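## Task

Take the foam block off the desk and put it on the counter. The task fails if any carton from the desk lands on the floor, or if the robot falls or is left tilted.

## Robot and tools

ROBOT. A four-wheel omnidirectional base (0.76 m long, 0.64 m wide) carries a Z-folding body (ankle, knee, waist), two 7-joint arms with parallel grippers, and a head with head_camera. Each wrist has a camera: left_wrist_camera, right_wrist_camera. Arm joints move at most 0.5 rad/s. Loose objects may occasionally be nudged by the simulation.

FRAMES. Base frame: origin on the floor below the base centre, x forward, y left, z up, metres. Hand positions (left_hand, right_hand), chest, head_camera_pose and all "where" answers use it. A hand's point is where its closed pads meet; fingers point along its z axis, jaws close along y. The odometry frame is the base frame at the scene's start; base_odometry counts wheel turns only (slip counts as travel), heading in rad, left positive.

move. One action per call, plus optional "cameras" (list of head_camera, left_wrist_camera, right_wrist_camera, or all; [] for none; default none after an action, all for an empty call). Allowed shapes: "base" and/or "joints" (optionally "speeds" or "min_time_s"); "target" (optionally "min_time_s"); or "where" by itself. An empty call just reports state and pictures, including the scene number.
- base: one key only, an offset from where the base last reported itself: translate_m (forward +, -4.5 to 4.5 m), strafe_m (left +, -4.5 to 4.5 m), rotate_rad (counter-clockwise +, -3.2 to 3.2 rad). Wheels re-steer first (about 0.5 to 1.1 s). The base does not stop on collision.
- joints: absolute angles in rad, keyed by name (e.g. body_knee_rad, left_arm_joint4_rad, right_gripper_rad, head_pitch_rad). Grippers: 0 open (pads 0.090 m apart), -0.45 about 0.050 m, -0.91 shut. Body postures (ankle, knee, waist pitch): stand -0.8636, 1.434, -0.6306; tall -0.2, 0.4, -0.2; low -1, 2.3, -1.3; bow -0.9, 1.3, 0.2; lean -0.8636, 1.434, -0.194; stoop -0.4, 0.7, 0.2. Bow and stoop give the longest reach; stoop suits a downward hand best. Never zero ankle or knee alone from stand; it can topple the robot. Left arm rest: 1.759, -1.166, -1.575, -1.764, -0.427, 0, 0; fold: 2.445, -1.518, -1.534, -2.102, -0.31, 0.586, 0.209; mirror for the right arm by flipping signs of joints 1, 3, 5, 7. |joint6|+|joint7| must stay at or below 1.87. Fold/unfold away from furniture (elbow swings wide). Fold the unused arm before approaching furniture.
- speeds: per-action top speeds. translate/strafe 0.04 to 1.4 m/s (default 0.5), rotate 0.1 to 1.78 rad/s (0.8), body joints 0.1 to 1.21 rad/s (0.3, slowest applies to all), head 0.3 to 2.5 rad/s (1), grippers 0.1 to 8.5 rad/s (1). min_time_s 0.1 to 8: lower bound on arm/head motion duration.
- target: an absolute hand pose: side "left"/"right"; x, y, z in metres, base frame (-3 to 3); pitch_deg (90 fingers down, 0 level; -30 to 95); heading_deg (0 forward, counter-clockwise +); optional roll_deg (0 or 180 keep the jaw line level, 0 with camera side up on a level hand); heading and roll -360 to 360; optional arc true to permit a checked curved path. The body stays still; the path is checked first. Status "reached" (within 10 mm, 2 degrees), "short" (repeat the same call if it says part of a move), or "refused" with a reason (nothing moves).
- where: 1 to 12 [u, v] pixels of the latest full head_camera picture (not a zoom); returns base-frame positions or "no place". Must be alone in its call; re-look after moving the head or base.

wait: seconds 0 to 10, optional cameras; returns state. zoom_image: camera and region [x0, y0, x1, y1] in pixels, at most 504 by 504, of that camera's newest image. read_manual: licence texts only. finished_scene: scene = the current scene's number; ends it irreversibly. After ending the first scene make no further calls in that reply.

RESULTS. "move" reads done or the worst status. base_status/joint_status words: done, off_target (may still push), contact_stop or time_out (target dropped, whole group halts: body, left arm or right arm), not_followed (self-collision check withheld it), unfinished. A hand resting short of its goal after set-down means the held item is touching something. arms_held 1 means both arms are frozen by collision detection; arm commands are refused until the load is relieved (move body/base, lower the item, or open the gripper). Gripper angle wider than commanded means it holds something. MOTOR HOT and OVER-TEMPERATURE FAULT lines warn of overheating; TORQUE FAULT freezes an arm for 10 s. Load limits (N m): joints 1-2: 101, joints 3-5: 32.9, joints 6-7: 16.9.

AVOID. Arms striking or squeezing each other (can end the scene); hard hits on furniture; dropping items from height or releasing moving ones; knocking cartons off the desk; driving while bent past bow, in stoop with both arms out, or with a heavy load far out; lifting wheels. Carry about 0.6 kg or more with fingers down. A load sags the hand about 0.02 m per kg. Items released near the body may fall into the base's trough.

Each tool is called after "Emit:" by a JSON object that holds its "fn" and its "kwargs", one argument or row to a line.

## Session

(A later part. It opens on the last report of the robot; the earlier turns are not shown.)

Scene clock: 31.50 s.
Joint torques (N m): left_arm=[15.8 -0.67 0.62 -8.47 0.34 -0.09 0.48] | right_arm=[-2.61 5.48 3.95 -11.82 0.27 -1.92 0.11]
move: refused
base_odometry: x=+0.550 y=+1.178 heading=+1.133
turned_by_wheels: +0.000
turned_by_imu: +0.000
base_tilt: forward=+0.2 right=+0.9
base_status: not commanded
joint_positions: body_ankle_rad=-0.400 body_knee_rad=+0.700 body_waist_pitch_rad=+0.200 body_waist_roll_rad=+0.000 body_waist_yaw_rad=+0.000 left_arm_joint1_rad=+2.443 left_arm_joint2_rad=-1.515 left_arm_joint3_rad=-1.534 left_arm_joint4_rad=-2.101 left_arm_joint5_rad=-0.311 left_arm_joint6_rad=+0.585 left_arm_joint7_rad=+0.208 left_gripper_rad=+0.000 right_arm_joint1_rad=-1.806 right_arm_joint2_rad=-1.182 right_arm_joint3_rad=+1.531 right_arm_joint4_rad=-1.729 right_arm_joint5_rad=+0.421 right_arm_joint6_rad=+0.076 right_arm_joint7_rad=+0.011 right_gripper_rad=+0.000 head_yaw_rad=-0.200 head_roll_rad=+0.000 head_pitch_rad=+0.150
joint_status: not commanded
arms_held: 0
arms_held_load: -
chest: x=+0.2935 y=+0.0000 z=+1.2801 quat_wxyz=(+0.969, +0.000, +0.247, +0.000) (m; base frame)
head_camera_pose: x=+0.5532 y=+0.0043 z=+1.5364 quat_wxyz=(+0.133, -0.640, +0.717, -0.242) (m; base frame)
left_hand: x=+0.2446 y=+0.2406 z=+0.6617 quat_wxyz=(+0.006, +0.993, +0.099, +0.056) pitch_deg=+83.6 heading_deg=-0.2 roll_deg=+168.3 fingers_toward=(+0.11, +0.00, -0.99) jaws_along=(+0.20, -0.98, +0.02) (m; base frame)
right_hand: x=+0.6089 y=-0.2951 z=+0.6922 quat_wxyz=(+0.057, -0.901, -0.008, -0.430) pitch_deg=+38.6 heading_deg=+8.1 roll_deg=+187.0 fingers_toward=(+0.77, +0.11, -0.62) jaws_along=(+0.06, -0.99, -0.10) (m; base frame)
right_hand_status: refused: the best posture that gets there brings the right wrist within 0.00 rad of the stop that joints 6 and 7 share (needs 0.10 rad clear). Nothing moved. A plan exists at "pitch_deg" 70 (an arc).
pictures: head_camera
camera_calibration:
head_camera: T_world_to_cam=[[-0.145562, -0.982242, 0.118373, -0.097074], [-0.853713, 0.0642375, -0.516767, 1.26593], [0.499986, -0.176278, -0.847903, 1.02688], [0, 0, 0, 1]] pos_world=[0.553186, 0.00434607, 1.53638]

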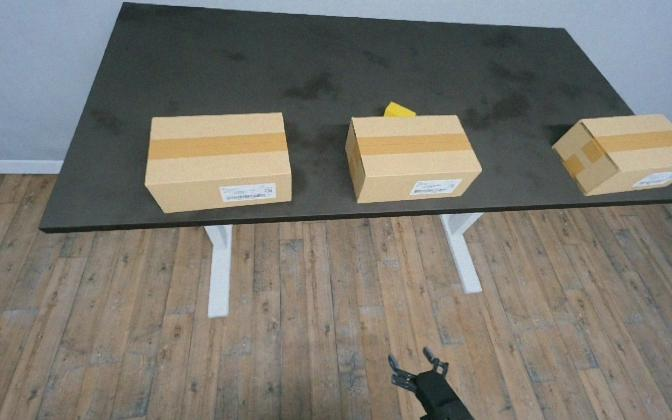

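Emit:
{"fn": "move", "kwargs": {
  "joints": {"body_ankle_rad":-0.2,"body_knee_rad":0.4,"body_waist_pitch_rad":0.0,"head_pitch_rad":0.35,"head_yaw_rad":-0.2},
  "speeds": {"body_ankle_rad":0.4}
}}

Emit:
{"fn": "move", "kwargs": {
  "target": {"side":"right","x":0.74,"y":-0.33,"z":1.12,"pitch_deg":75,"heading_deg":0,"arc":true},
  "cameras": ["head_camera"]
}}

Scene clock: 35.80 s.
Joint torques (N m): left_arm=[9.53 -0.35 0.3 -11.88 0.33 -0.8 0.26] | right_arm=[6.34 6.06 5.27 -13.54 0.1 -2.09 0.21]
move: done
base_odometry: x=+0.550 y=+1.178 heading=+1.133
turned_by_wheels: +0.000
turned_by_imu: +0.000
base_tilt: forward=+0.2 right=+0.9
base_status: not commanded
joint_positions: body_ankle_rad=-0.200 body_knee_rad=+0.400 body_waist_pitch_rad=+0.000 body_waist_roll_rad=+0.000 body_waist_yaw_rad=+0.000 left_arm_joint1_rad=+2.443 left_arm_joint2_rad=-1.515 left_arm_joint3_rad=-1.534 left_arm_joint4_rad=-2.101 left_arm_joint5_rad=-0.311 left_arm_joint6_rad=+0.585 left_arm_joint7_rad=+0.208 left_gripper_rad=+0.000 right_arm_joint1_rad=-1.806 right_arm_joint2_rad=-1.182 right_arm_joint3_rad=+1.531 right_arm_joint4_rad=-1.730 right_arm_joint5_rad=+0.421 right_arm_joint6_rad=+0.076 right_arm_joint7_rad=+0.011 right_gripper_rad=+0.000 head_yaw_rad=-0.200 head_roll_rad=+0.000 head_pitch_rad=+0.350
joint_status: all done
arms_held: 0
arms_held_load: -
chest: x=+0.1968 y=+0.0000 z=+1.3576 quat_wxyz=(+0.995, +0.000, +0.100, +0.000) (m; base frame)
head_camera_pose: x=+0.3797 y=+0.0012 z=+1.6526 quat_wxyz=(+0.180, -0.619, +0.718, -0.262) (m; base frame)
left_hand: x=+0.3327 y=+0.2405 z=+0.7524 quat_wxyz=(+0.021, +0.974, +0.097, +0.204) pitch_deg=+66.4 heading_deg=-0.1 roll_deg=+168.5 fingers_toward=(+0.40, +0.00, -0.92) jaws_along=(+0.18, -0.98, +0.08) (m; base frame)
right_hand: x=+0.6718 y=-0.2950 z=+0.8893 quat_wxyz=(+0.055, -0.827, -0.017, -0.560) pitch_deg=+21.6 heading_deg=+6.8 roll_deg=+184.5 fingers_toward=(+0.92, +0.11, -0.37) jaws_along=(+0.09, -0.99, -0.07) (m; base frame)
pictures: none

Scene clock: 41.10 s.
Joint torques (N m): left_arm=[9.18 0.09 0.41 -11.86 0.43 -0.81 0.26] | right_arm=[29.55 7.72 7.69 10.61 -0.63 0.06 0.23]
move: done
base_odometry: x=+0.550 y=+1.178 heading=+1.133
turned_by_wheels: +0.000
turned_by_imu: -0.001
base_tilt: forward=+0.2 right=+0.9
base_status: not commanded
joint_positions: body_ankle_rad=-0.200 body_knee_rad=+0.400 body_waist_pitch_rad=+0.000 body_waist_roll_rad=+0.000 body_waist_yaw_rad=+0.000 left_arm_joint1_rad=+2.443 left_arm_joint2_rad=-1.516 left_arm_joint3_rad=-1.534 left_arm_joint4_rad=-2.101 left_arm_joint5_rad=-0.311 left_arm_joint6_rad=+0.585 left_arm_joint7_rad=+0.208 left_gripper_rad=+0.000 right_arm_joint1_rad=-2.103 right_arm_joint2_rad=+1.042 right_arm_joint3_rad=+1.886 right_arm_joint4_rad=-1.438 right_arm_joint5_rad=-0.351 right_arm_joint6_rad=-0.830 right_arm_joint7_rad=+0.298 right_gripper_rad=+0.000 head_yaw_rad=-0.200 head_roll_rad=+0.000 head_pitch_rad=+0.350
joint_status: not commanded
arms_held: 0
arms_held_load: -
chest: x=+0.1968 y=+0.0000 z=+1.3576 quat_wxyz=(+0.995, +0.000, +0.100, +0.000) (m; base frame)
head_camera_pose: x=+0.3797 y=+0.0011 z=+1.6526 quat_wxyz=(+0.181, -0.619, +0.718, -0.262) (m; base frame)
left_hand: x=+0.3327 y=+0.2404 z=+0.7524 quat_wxyz=(+0.021, +0.974, +0.098, +0.204) pitch_deg=+66.4 heading_deg=+0.0 roll_deg=+168.5 fingers_toward=(+0.40, +0.00, -0.92) jaws_along=(+0.18, -0.98, +0.08) (m; base frame)
right_hand: x=+0.7403 y=-0.3296 z=+1.1208 quat_wxyz=(-0.132, -0.001, -0.991, -0.002) pitch_deg=+74.9 heading_deg=+0.8 roll_deg=+0.9 fingers_toward=(+0.26, +0.00, -0.97) jaws_along=(+0.00, +1.00, +0.00) (m; base frame)
right_hand_status: reached (checked arc, turning the hand 179 degrees, to end with the hand's camera side forward, planned for 4.8 s): 1 mm and 0.3 deg off.
pictures: head_camera
camera_calibration:
head_camera: T_world_to_cam=[[-0.168603, -0.983521, 0.0652704, -0.0427584], [-0.794316, 0.0963623, -0.599814, 1.29277], [0.583639, -0.152976, -0.797473, 1.09636], [0, 0, 0, 1]] pos_world=[0.379784, 0.00108779, 1.65253]

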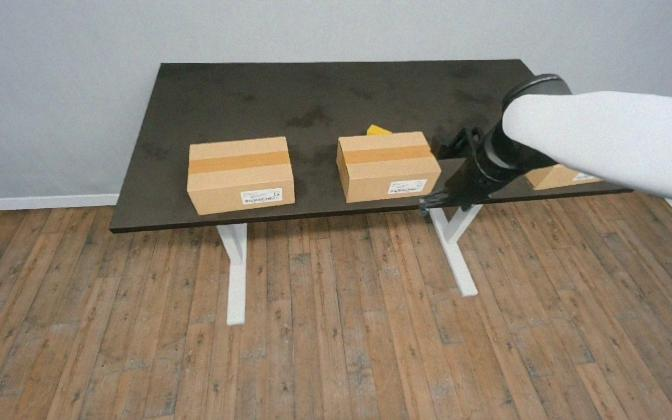

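Emit:
{"fn": "move", "kwargs": {
  "base": {"translate_m":0.37},
  "speeds": {"translate_m":0.4},
  "cameras": ["head_camera","right_wrist_camera"]
}}

Scene clock: 45.80 s.
Joint torques (N m): left_arm=[8.9 0.15 0.1 -11.49 0.41 -0.91 0.2] | right_arm=[30.53 7.55 7.55 10.37 -0.27 0.34 0.23]
move: done
base_odometry: x=+0.705 y=+1.513 heading=+1.134
turned_by_wheels: +0.001
turned_by_imu: +0.000
base_tilt: forward=+0.2 right=+0.9
base_status: done
joint_positions: body_ankle_rad=-0.200 body_knee_rad=+0.400 body_waist_pitch_rad=+0.000 body_waist_roll_rad=+0.000 body_waist_yaw_rad=+0.000 left_arm_joint1_rad=+2.444 left_arm_joint2_rad=-1.516 left_arm_joint3_rad=-1.534 left_arm_joint4_rad=-2.102 left_arm_joint5_rad=-0.311 left_arm_joint6_rad=+0.586 left_arm_joint7_rad=+0.208 left_gripper_rad=+0.000 right_arm_joint1_rad=-2.105 right_arm_joint2_rad=+1.043 right_arm_joint3_rad=+1.886 right_arm_joint4_rad=-1.437 right_arm_joint5_rad=-0.351 right_arm_joint6_rad=-0.831 right_arm_joint7_rad=+0.298 right_gripper_rad=+0.000 head_yaw_rad=-0.200 head_roll_rad=+0.000 head_pitch_rad=+0.350
joint_status: not commanded
arms_held: 0
arms_held_load: -
chest: x=+0.1970 y=+0.0000 z=+1.3576 quat_wxyz=(+0.995, +0.000, +0.100, +0.000) (m; base frame)
head_camera_pose: x=+0.3800 y=+0.0011 z=+1.6525 quat_wxyz=(+0.180, -0.619, +0.718, -0.262) (m; base frame)
left_hand: x=+0.3323 y=+0.2403 z=+0.7524 quat_wxyz=(+0.021, +0.974, +0.098, +0.203) pitch_deg=+66.4 heading_deg=-0.1 roll_deg=+168.5 fingers_toward=(+0.40, +0.00, -0.92) jaws_along=(+0.18, -0.98, +0.08) (m; base frame)
right_hand: x=+0.7400 y=-0.3298 z=+1.1197 quat_wxyz=(-0.130, -0.001, -0.991, -0.001) pitch_deg=+75.0 heading_deg=+0.6 roll_deg=+0.7 fingers_toward=(+0.26, +0.00, -0.97) jaws_along=(+0.00, +1.00, +0.00) (m; base frame)
pictures: head_camera, right_wrist_camera
camera_calibration:
head_camera: T_world_to_cam=[[-0.168512, -0.983537, 0.0652629, -0.0427468], [-0.794543, 0.0963505, -0.599515, 1.29252], [0.583357, -0.15288, -0.797698, 1.09672], [0, 0, 0, 1]] pos_world=[0.379984, 0.00108784, 1.65253]
right_wrist_camera: T_world_to_cam=[[0.0157357, -0.999783, 0.0136651, -0.361557], [-0.960197, -0.011298, 0.279094, 0.40077], [-0.278879, -0.0175129, -0.960167, 1.41396], [0, 0, 0, 1]] pos_world=[0.784831, -0.332188, 1.25073]

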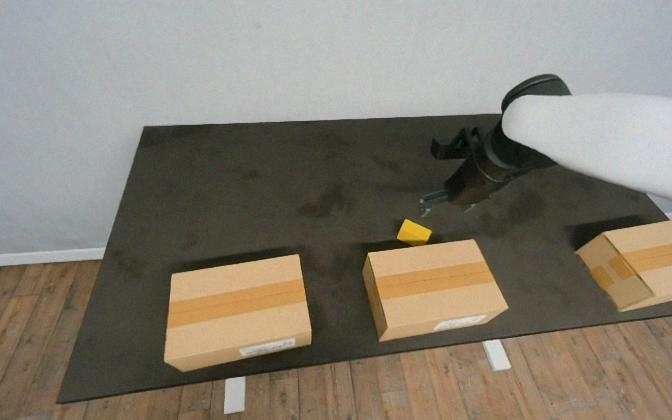

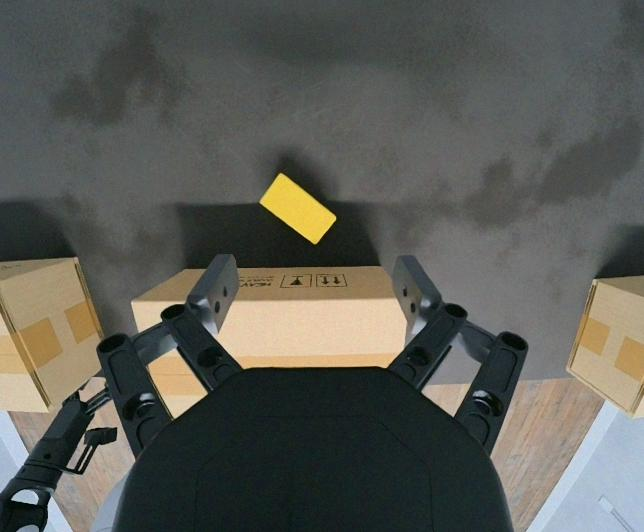

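Emit:
{"fn": "move", "kwargs": {
  "where": [
    [413,229],
    [406,226],
    [422,234],
    [340,215],
    [372,254],
    [420,249],
    [465,244]
  ]
}}

Emit:
{"fn": "zoom_image", "kwargs": {
  "camera": "right_wrist_camera",
  "region": [220, 150, 420, 310]
}}

Emit:
{"fn": "move", "kwargs": {
  "target": {"side":"right","x":0.785,"y":-0.296,"z":1.12,"pitch_deg":88,"heading_deg":53,"arc":true},
  "cameras": ["head_camera","right_wrist_camera"]
}}

Scene clock: 50.63 s.
Joint torques (N m): left_arm=[8.76 0.06 0.24 -11.6 0.49 -0.88 0.25] | right_arm=[30.63 7.86 7.5 10.13 -0.59 0.4 0.18]
base_odometry: x=+0.705 y=+1.513 heading=+1.134
turned_by_wheels: +0.000
turned_by_imu: +0.000
base_tilt: forward=+0.2 right=+0.8
where, head_camera: pixel (413, 229): x +0.771, y -0.303, z +1.005; pixel (406, 226): x +0.783, y -0.289, z +1.003; pixel (422, 234): x +0.754, y -0.320, z +1.005; pixel (340, 215): x +0.867, y -0.140, z +0.960; pixel (372, 254): x +0.690, y -0.170, z +1.056; pixel (420, 249): x +0.688, y -0.278, z +1.056; pixel (465, 244): x +0.687, y -0.383, z +1.056. By the robot's depth camera.
base_status: done
joint_positions: body_ankle_rad=-0.200 body_knee_rad=+0.400 body_waist_pitch_rad=+0.000 body_waist_roll_rad=+0.000 body_waist_yaw_rad=+0.000 left_arm_joint1_rad=+2.444 left_arm_joint2_rad=-1.516 left_arm_joint3_rad=-1.534 left_arm_joint4_rad=-2.102 left_arm_joint5_rad=-0.311 left_arm_joint6_rad=+0.586 left_arm_joint7_rad=+0.208 left_gripper_rad=+0.000 right_arm_joint1_rad=-2.105 right_arm_joint2_rad=+1.043 right_arm_joint3_rad=+1.886 right_arm_joint4_rad=-1.437 right_arm_joint5_rad=-0.351 right_arm_joint6_rad=-0.831 right_arm_joint7_rad=+0.298 right_gripper_rad=+0.000 head_yaw_rad=-0.200 head_roll_rad=+0.000 head_pitch_rad=+0.350
joint_status: not commanded
arms_held: 0
arms_held_load: -
chest: x=+0.1970 y=+0.0000 z=+1.3576 quat_wxyz=(+0.995, +0.000, +0.100, +0.000) (m; base frame)
head_camera_pose: x=+0.3800 y=+0.0011 z=+1.6525 quat_wxyz=(+0.180, -0.619, +0.718, -0.262) (m; base frame)
left_hand: x=+0.3323 y=+0.2403 z=+0.7524 quat_wxyz=(+0.021, +0.974, +0.098, +0.203) pitch_deg=+66.4 heading_deg=-0.1 roll_deg=+168.5 fingers_toward=(+0.40, +0.00, -0.92) jaws_along=(+0.18, -0.98, +0.08) (m; base frame)
right_hand: x=+0.7400 y=-0.3298 z=+1.1197 quat_wxyz=(-0.130, -0.001, -0.991, -0.001) pitch_deg=+75.0 heading_deg=+0.6 roll_deg=+0.7 fingers_toward=(+0.26, +0.00, -0.97) jaws_along=(+0.00, +1.00, +0.00) (m; base frame)
pictures: none

Scaled by 2.520 from the camera's 644x532 image, which has a finer 1265x1045 frame.
This view is cut from an older image: the scene may have changed since it was taken.

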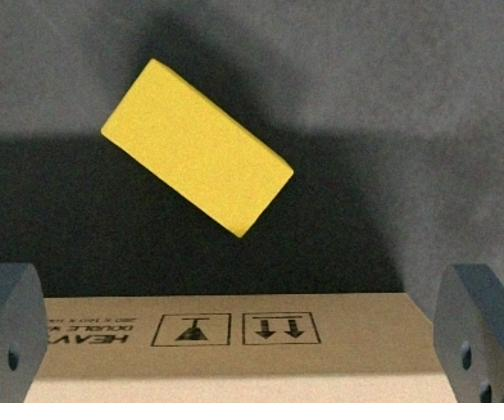

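Scene clock: 50.93 s.
Joint torques (N m): left_arm=[8.34 0.14 0.24 -11.55 0.29 -0.82 0.22] | right_arm=[30.97 7.96 7.71 10.07 -0.53 0.3 0.24]
move: refused
base_odometry: x=+0.705 y=+1.513 heading=+1.134
turned_by_wheels: +0.000
turned_by_imu: +0.000
base_tilt: forward=+0.2 right=+0.8
base_status: not commanded
joint_positions: body_ankle_rad=-0.200 body_knee_rad=+0.400 body_waist_pitch_rad=+0.000 body_waist_roll_rad=+0.000 body_waist_yaw_rad=+0.000 left_arm_joint1_rad=+2.444 left_arm_joint2_rad=-1.516 left_arm_joint3_rad=-1.534 left_arm_joint4_rad=-2.102 left_arm_joint5_rad=-0.311 left_arm_joint6_rad=+0.586 left_arm_joint7_rad=+0.208 left_gripper_rad=+0.000 right_arm_joint1_rad=-2.105 right_arm_joint2_rad=+1.043 right_arm_joint3_rad=+1.886 right_arm_joint4_rad=-1.437 right_arm_joint5_rad=-0.351 right_arm_joint6_rad=-0.831 right_arm_joint7_rad=+0.298 right_gripper_rad=+0.000 head_yaw_rad=-0.200 head_roll_rad=+0.000 head_pitch_rad=+0.350
joint_status: not commanded
arms_held: 0
arms_held_load: -
chest: x=+0.1970 y=+0.0000 z=+1.3576 quat_wxyz=(+0.995, +0.000, +0.100, +0.000) (m; base frame)
head_camera_pose: x=+0.3800 y=+0.0011 z=+1.6525 quat_wxyz=(+0.180, -0.619, +0.718, -0.262) (m; base frame)
left_hand: x=+0.3323 y=+0.2403 z=+0.7524 quat_wxyz=(+0.021, +0.974, +0.098, +0.203) pitch_deg=+66.4 heading_deg=-0.1 roll_deg=+168.5 fingers_toward=(+0.40, +0.00, -0.92) jaws_along=(+0.18, -0.98, +0.08) (m; base frame)
right_hand: x=+0.7400 y=-0.3298 z=+1.1197 quat_wxyz=(-0.130, -0.001, -0.991, -0.001) pitch_deg=+75.0 heading_deg=+0.6 roll_deg=+0.7 fingers_toward=(+0.26, +0.00, -0.97) jaws_along=(+0.00, +1.00, +0.00) (m; base frame)
right_hand_status: refused: the best posture that gets there brings the right wrist within 0.03 rad of the stop that joints 6 and 7 share (needs 0.10 rad clear). Nothing moved. A plan exists at "x" 0.745, or at "pitch_deg" 78.
pictures: head_camera, right_wrist_camera
camera_calibration:
head_camera: T_world_to_cam=[[-0.168512, -0.983537, 0.0652629, -0.0427468], [-0.794543, 0.0963505, -0.599515, 1.29252], [0.583357, -0.15288, -0.797698, 1.09672], [0, 0, 0, 1]] pos_world=[0.379984, 0.00108784, 1.65253]
right_wrist_camera: T_world_to_cam=[[0.0157357, -0.999783, 0.0136651, -0.361557], [-0.960197, -0.011298, 0.279094, 0.40077], [-0.278879, -0.0175129, -0.960167, 1.41396], [0, 0, 0, 1]] pos_world=[0.784831, -0.332188, 1.25073]

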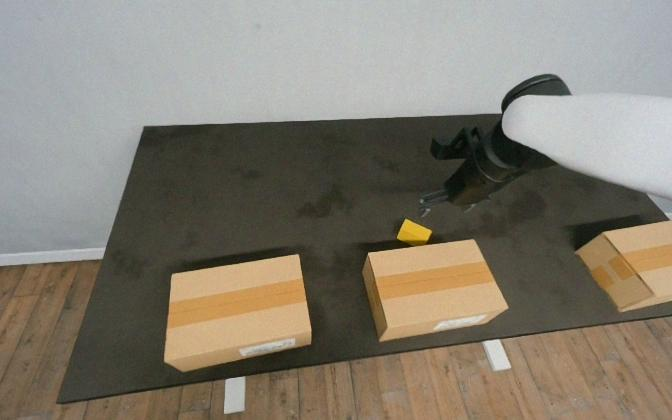

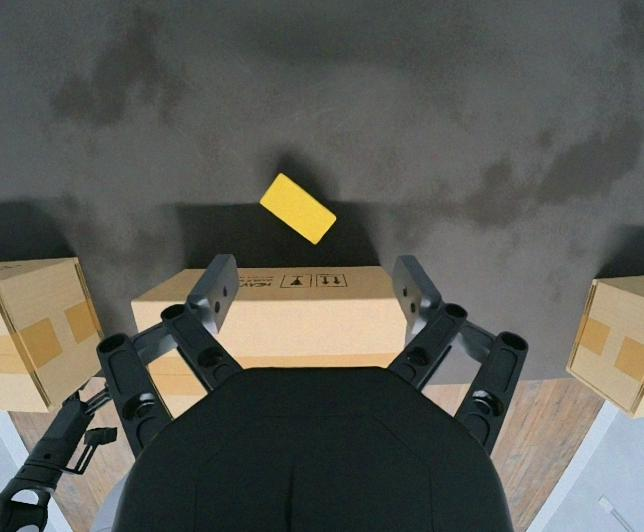

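Emit:
{"fn": "move", "kwargs": {
  "target": {"side":"right","x":0.778,"y":-0.30,"z":1.1,"pitch_deg":77,"heading_deg":53,"arc":true}
}}

Emit:
{"fn": "move", "kwargs": {
  "joints": {"right_gripper_rad":-0.2},
  "cameras": ["right_wrist_camera","head_camera"]
}}

Scene clock: 56.43 s.
Joint torques (N m): left_arm=[8.67 0.61 0.28 -11.53 0.3 -0.91 0.28] | right_arm=[35.23 5.73 5.54 11.43 -0.15 0.33 -0.44]
move: done
base_odometry: x=+0.705 y=+1.513 heading=+1.134
turned_by_wheels: +0.000
turned_by_imu: -0.001
base_tilt: forward=+0.3 right=+0.8
base_status: not commanded
joint_positions: body_ankle_rad=-0.200 body_knee_rad=+0.400 body_waist_pitch_rad=+0.000 body_waist_roll_rad=+0.000 body_waist_yaw_rad=+0.000 left_arm_joint1_rad=+2.444 left_arm_joint2_rad=-1.516 left_arm_joint3_rad=-1.534 left_arm_joint4_rad=-2.102 left_arm_joint5_rad=-0.311 left_arm_joint6_rad=+0.586 left_arm_joint7_rad=+0.208 left_gripper_rad=+0.000 right_arm_joint1_rad=-2.412 right_arm_joint2_rad=+1.150 right_arm_joint3_rad=+1.949 right_arm_joint4_rad=-0.937 right_arm_joint5_rad=-1.644 right_arm_joint6_rad=-0.536 right_arm_joint7_rad=-1.032 right_gripper_rad=+0.000 head_yaw_rad=-0.200 head_roll_rad=+0.000 head_pitch_rad=+0.350
joint_status: not commanded
arms_held: 0
arms_held_load: -
chest: x=+0.1970 y=+0.0000 z=+1.3576 quat_wxyz=(+0.995, +0.000, +0.100, +0.000) (m; base frame)
head_camera_pose: x=+0.3800 y=+0.0011 z=+1.6525 quat_wxyz=(+0.180, -0.619, +0.718, -0.262) (m; base frame)
left_hand: x=+0.3323 y=+0.2403 z=+0.7524 quat_wxyz=(+0.021, +0.974, +0.098, +0.203) pitch_deg=+66.4 heading_deg=-0.1 roll_deg=+168.5 fingers_toward=(+0.40, +0.00, -0.92) jaws_along=(+0.18, -0.98, +0.08) (m; base frame)
right_hand: x=+0.7784 y=-0.3008 z=+1.1008 quat_wxyz=(-0.103, +0.442, -0.890, -0.050) pitch_deg=+76.9 heading_deg=+52.6 roll_deg=-0.2 fingers_toward=(+0.14, +0.18, -0.97) jaws_along=(-0.80, +0.60, +0.00) (m; base frame)
right_hand_status: reached (straight line, to end with the hand's camera side to the robot's left, planned for 3.2 s): 1 mm and 0.2 deg off.
pictures: none

Scene clock: 57.03 s.
Joint torques (N m): left_arm=[8.81 -0.16 0.12 -11.33 0.43 -0.88 0.21] | right_arm=[35.62 5.46 5.53 11.62 0.02 0.29 -0.48]
move: done
base_odometry: x=+0.705 y=+1.513 heading=+1.134
turned_by_wheels: +0.000
turned_by_imu: +0.000
base_tilt: forward=+0.2 right=+0.8
base_status: not commanded
joint_positions: body_ankle_rad=-0.200 body_knee_rad=+0.400 body_waist_pitch_rad=+0.000 body_waist_roll_rad=+0.000 body_waist_yaw_rad=+0.000 left_arm_joint1_rad=+2.444 left_arm_joint2_rad=-1.516 left_arm_joint3_rad=-1.534 left_arm_joint4_rad=-2.102 left_arm_joint5_rad=-0.311 left_arm_joint6_rad=+0.586 left_arm_joint7_rad=+0.208 left_gripper_rad=+0.000 right_arm_joint1_rad=-2.412 right_arm_joint2_rad=+1.150 right_arm_joint3_rad=+1.949 right_arm_joint4_rad=-0.937 right_arm_joint5_rad=-1.644 right_arm_joint6_rad=-0.536 right_arm_joint7_rad=-1.032 right_gripper_rad=-0.200 head_yaw_rad=-0.200 head_roll_rad=+0.000 head_pitch_rad=+0.350
joint_status: all done
arms_held: 0
arms_held_load: -
chest: x=+0.1970 y=+0.0000 z=+1.3576 quat_wxyz=(+0.995, +0.000, +0.100, +0.000) (m; base frame)
head_camera_pose: x=+0.3800 y=+0.0011 z=+1.6525 quat_wxyz=(+0.180, -0.619, +0.718, -0.262) (m; base frame)
left_hand: x=+0.3323 y=+0.2403 z=+0.7524 quat_wxyz=(+0.021, +0.974, +0.098, +0.203) pitch_deg=+66.4 heading_deg=-0.1 roll_deg=+168.5 fingers_toward=(+0.40, +0.00, -0.92) jaws_along=(+0.18, -0.98, +0.08) (m; base frame)
right_hand: x=+0.7784 y=-0.3008 z=+1.1009 quat_wxyz=(-0.103, +0.442, -0.890, -0.050) pitch_deg=+76.9 heading_deg=+52.6 roll_deg=-0.2 fingers_toward=(+0.14, +0.18, -0.97) jaws_along=(-0.80, +0.60, +0.00) (m; base frame)
pictures: head_camera, right_wrist_camera
camera_calibration:
head_camera: T_world_to_cam=[[-0.168526, -0.983535, 0.0652531, -0.0427257], [-0.79454, 0.0963666, -0.599516, 1.29253], [0.583357, -0.15288, -0.797698, 1.09672], [0, 0, 0, 1]] pos_world=[0.379984, 0.00108785, 1.65253]
right_wrist_camera: T_world_to_cam=[[0.807037, -0.590256, 0.016992, -0.829444], [-0.565531, -0.764311, 0.309844, -0.124228], [-0.1699, -0.259665, -0.950636, 1.23892], [0, 0, 0, 1]] pos_world=[0.80963, -0.262829, 1.23035]

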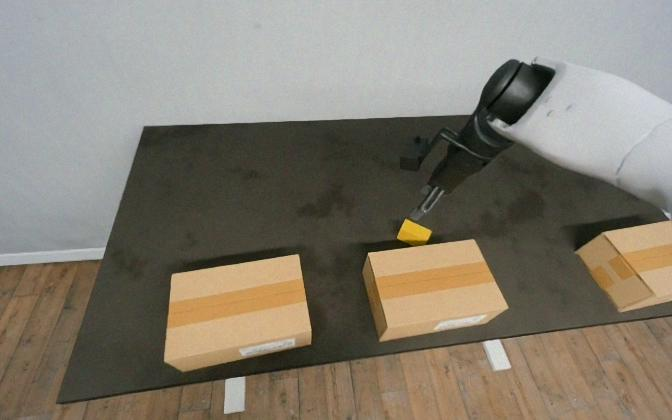

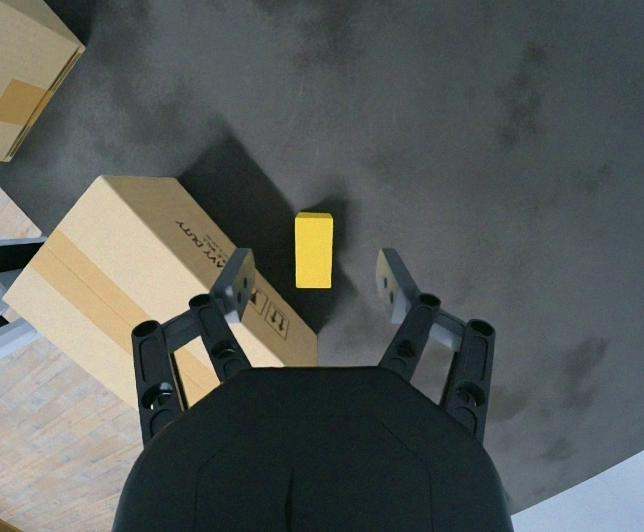

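Emit:
{"fn": "move", "kwargs": {
  "target": {"side":"right","x":0.776,"y":-0.299,"z":0.982,"pitch_deg":77,"heading_deg":53},
  "cameras": ["right_wrist_camera"]
}}

Emit:
{"fn": "move", "kwargs": {
  "joints": {"right_gripper_rad":-0.75},
  "cameras": ["right_wrist_camera"]
}}

Scene clock: 59.77 s.
Joint torques (N m): left_arm=[9.01 -0.04 0.22 -11.66 0.36 -0.88 0.24] | right_arm=[36.55 3.84 5.93 10.43 0.72 0.36 0.32]
move: done
base_odometry: x=+0.705 y=+1.513 heading=+1.134
turned_by_wheels: +0.000
turned_by_imu: +0.000
base_tilt: forward=+0.3 right=+0.8
base_status: not commanded
joint_positions: body_ankle_rad=-0.200 body_knee_rad=+0.400 body_waist_pitch_rad=+0.000 body_waist_roll_rad=+0.000 body_waist_yaw_rad=+0.000 left_arm_joint1_rad=+2.444 left_arm_joint2_rad=-1.516 left_arm_joint3_rad=-1.534 left_arm_joint4_rad=-2.102 left_arm_joint5_rad=-0.311 left_arm_joint6_rad=+0.586 left_arm_joint7_rad=+0.208 left_gripper_rad=+0.000 right_arm_joint1_rad=-2.653 right_arm_joint2_rad=+1.142 right_arm_joint3_rad=+1.991 right_arm_joint4_rad=-0.911 right_arm_joint5_rad=-1.592 right_arm_joint6_rad=-0.444 right_arm_joint7_rad=-0.835 right_gripper_rad=-0.200 head_yaw_rad=-0.200 head_roll_rad=+0.000 head_pitch_rad=+0.350
joint_status: not commanded
arms_held: 0
arms_held_load: -
chest: x=+0.1970 y=+0.0000 z=+1.3576 quat_wxyz=(+0.995, +0.000, +0.100, +0.000) (m; base frame)
head_camera_pose: x=+0.3800 y=+0.0011 z=+1.6525 quat_wxyz=(+0.180, -0.619, +0.718, -0.262) (m; base frame)
left_hand: x=+0.3323 y=+0.2403 z=+0.7524 quat_wxyz=(+0.021, +0.974, +0.098, +0.203) pitch_deg=+66.4 heading_deg=-0.1 roll_deg=+168.5 fingers_toward=(+0.40, +0.00, -0.92) jaws_along=(+0.18, -0.98, +0.08) (m; base frame)
right_hand: x=+0.7752 y=-0.3003 z=+0.9818 quat_wxyz=(-0.100, +0.442, -0.890, -0.051) pitch_deg=+77.1 heading_deg=+53.2 roll_deg=+0.4 fingers_toward=(+0.13, +0.18, -0.97) jaws_along=(-0.80, +0.60, +0.00) (m; base frame)
right_hand_status: reached (straight line, to end with the hand's camera side to the robot's left, planned for 0.9 s): 2 mm and 0.2 deg off.
pictures: right_wrist_camera
camera_calibration:
right_wrist_camera: T_world_to_cam=[[0.80777, -0.589317, 0.0146372, -0.822481], [-0.563416, -0.764488, 0.313241, -0.0938476], [-0.173408, -0.261273, -0.949561, 1.12652], [0, 0, 0, 1]] pos_world=[0.806847, -0.262119, 1.11113]

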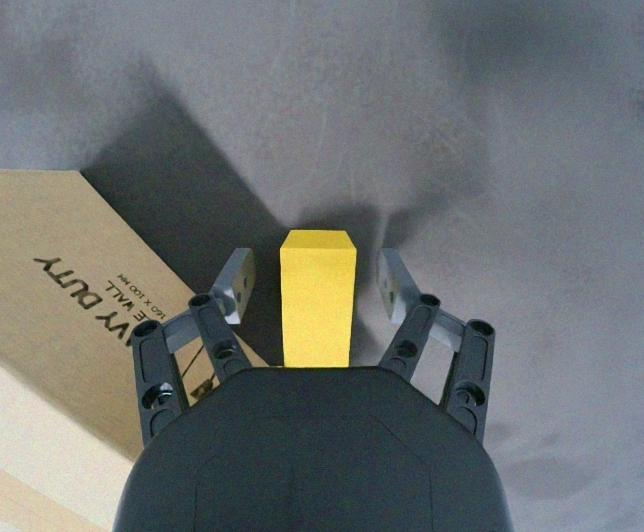

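Scene clock: 60.70 s.
Joint torques (N m): left_arm=[8.83 0.37 0.18 -11.54 0.48 -0.88 0.2] | right_arm=[37.23 4.3 5.64 10.18 0.72 0.39 0.19]
move: off_target
base_odometry: x=+0.705 y=+1.513 heading=+1.134
turned_by_wheels: +0.000
turned_by_imu: +0.000
base_tilt: forward=+0.2 right=+0.8
base_status: not commanded
joint_positions: body_ankle_rad=-0.200 body_knee_rad=+0.400 body_waist_pitch_rad=+0.000 body_waist_roll_rad=+0.000 body_waist_yaw_rad=+0.000 left_arm_joint1_rad=+2.444 left_arm_joint2_rad=-1.516 left_arm_joint3_rad=-1.534 left_arm_joint4_rad=-2.102 left_arm_joint5_rad=-0.311 left_arm_joint6_rad=+0.586 left_arm_joint7_rad=+0.208 left_gripper_rad=+0.000 right_arm_joint1_rad=-2.653 right_arm_joint2_rad=+1.142 right_arm_joint3_rad=+1.991 right_arm_joint4_rad=-0.911 right_arm_joint5_rad=-1.592 right_arm_joint6_rad=-0.444 right_arm_joint7_rad=-0.835 right_gripper_rad=-0.614 head_yaw_rad=-0.200 head_roll_rad=+0.000 head_pitch_rad=+0.350
joint_status: right_gripper_rad off_target (ended at -0.614, target -0.750)
arms_held: 0
arms_held_load: -
chest: x=+0.1970 y=+0.0000 z=+1.3576 quat_wxyz=(+0.995, +0.000, +0.100, +0.000) (m; base frame)
head_camera_pose: x=+0.3800 y=+0.0011 z=+1.6525 quat_wxyz=(+0.180, -0.619, +0.718, -0.262) (m; base frame)
left_hand: x=+0.3323 y=+0.2403 z=+0.7524 quat_wxyz=(+0.021, +0.974, +0.098, +0.203) pitch_deg=+66.4 heading_deg=-0.1 roll_deg=+168.5 fingers_toward=(+0.40, +0.00, -0.92) jaws_along=(+0.18, -0.98, +0.08) (m; base frame)
right_hand: x=+0.7754 y=-0.3003 z=+0.9820 quat_wxyz=(-0.101, +0.442, -0.890, -0.051) pitch_deg=+77.0 heading_deg=+53.2 roll_deg=+0.3 fingers_toward=(+0.13, +0.18, -0.97) jaws_along=(-0.80, +0.60, +0.00) (m; base frame)
pictures: right_wrist_camera
camera_calibration:
right_wrist_camera: T_world_to_cam=[[0.80764, -0.589491, 0.0147765, -0.822742], [-0.563692, -0.764453, 0.312829, -0.0931104], [-0.173114, -0.260982, -0.949695, 1.12673], [0, 0, 0, 1]] pos_world=[0.807046, -0.262121, 1.11133]

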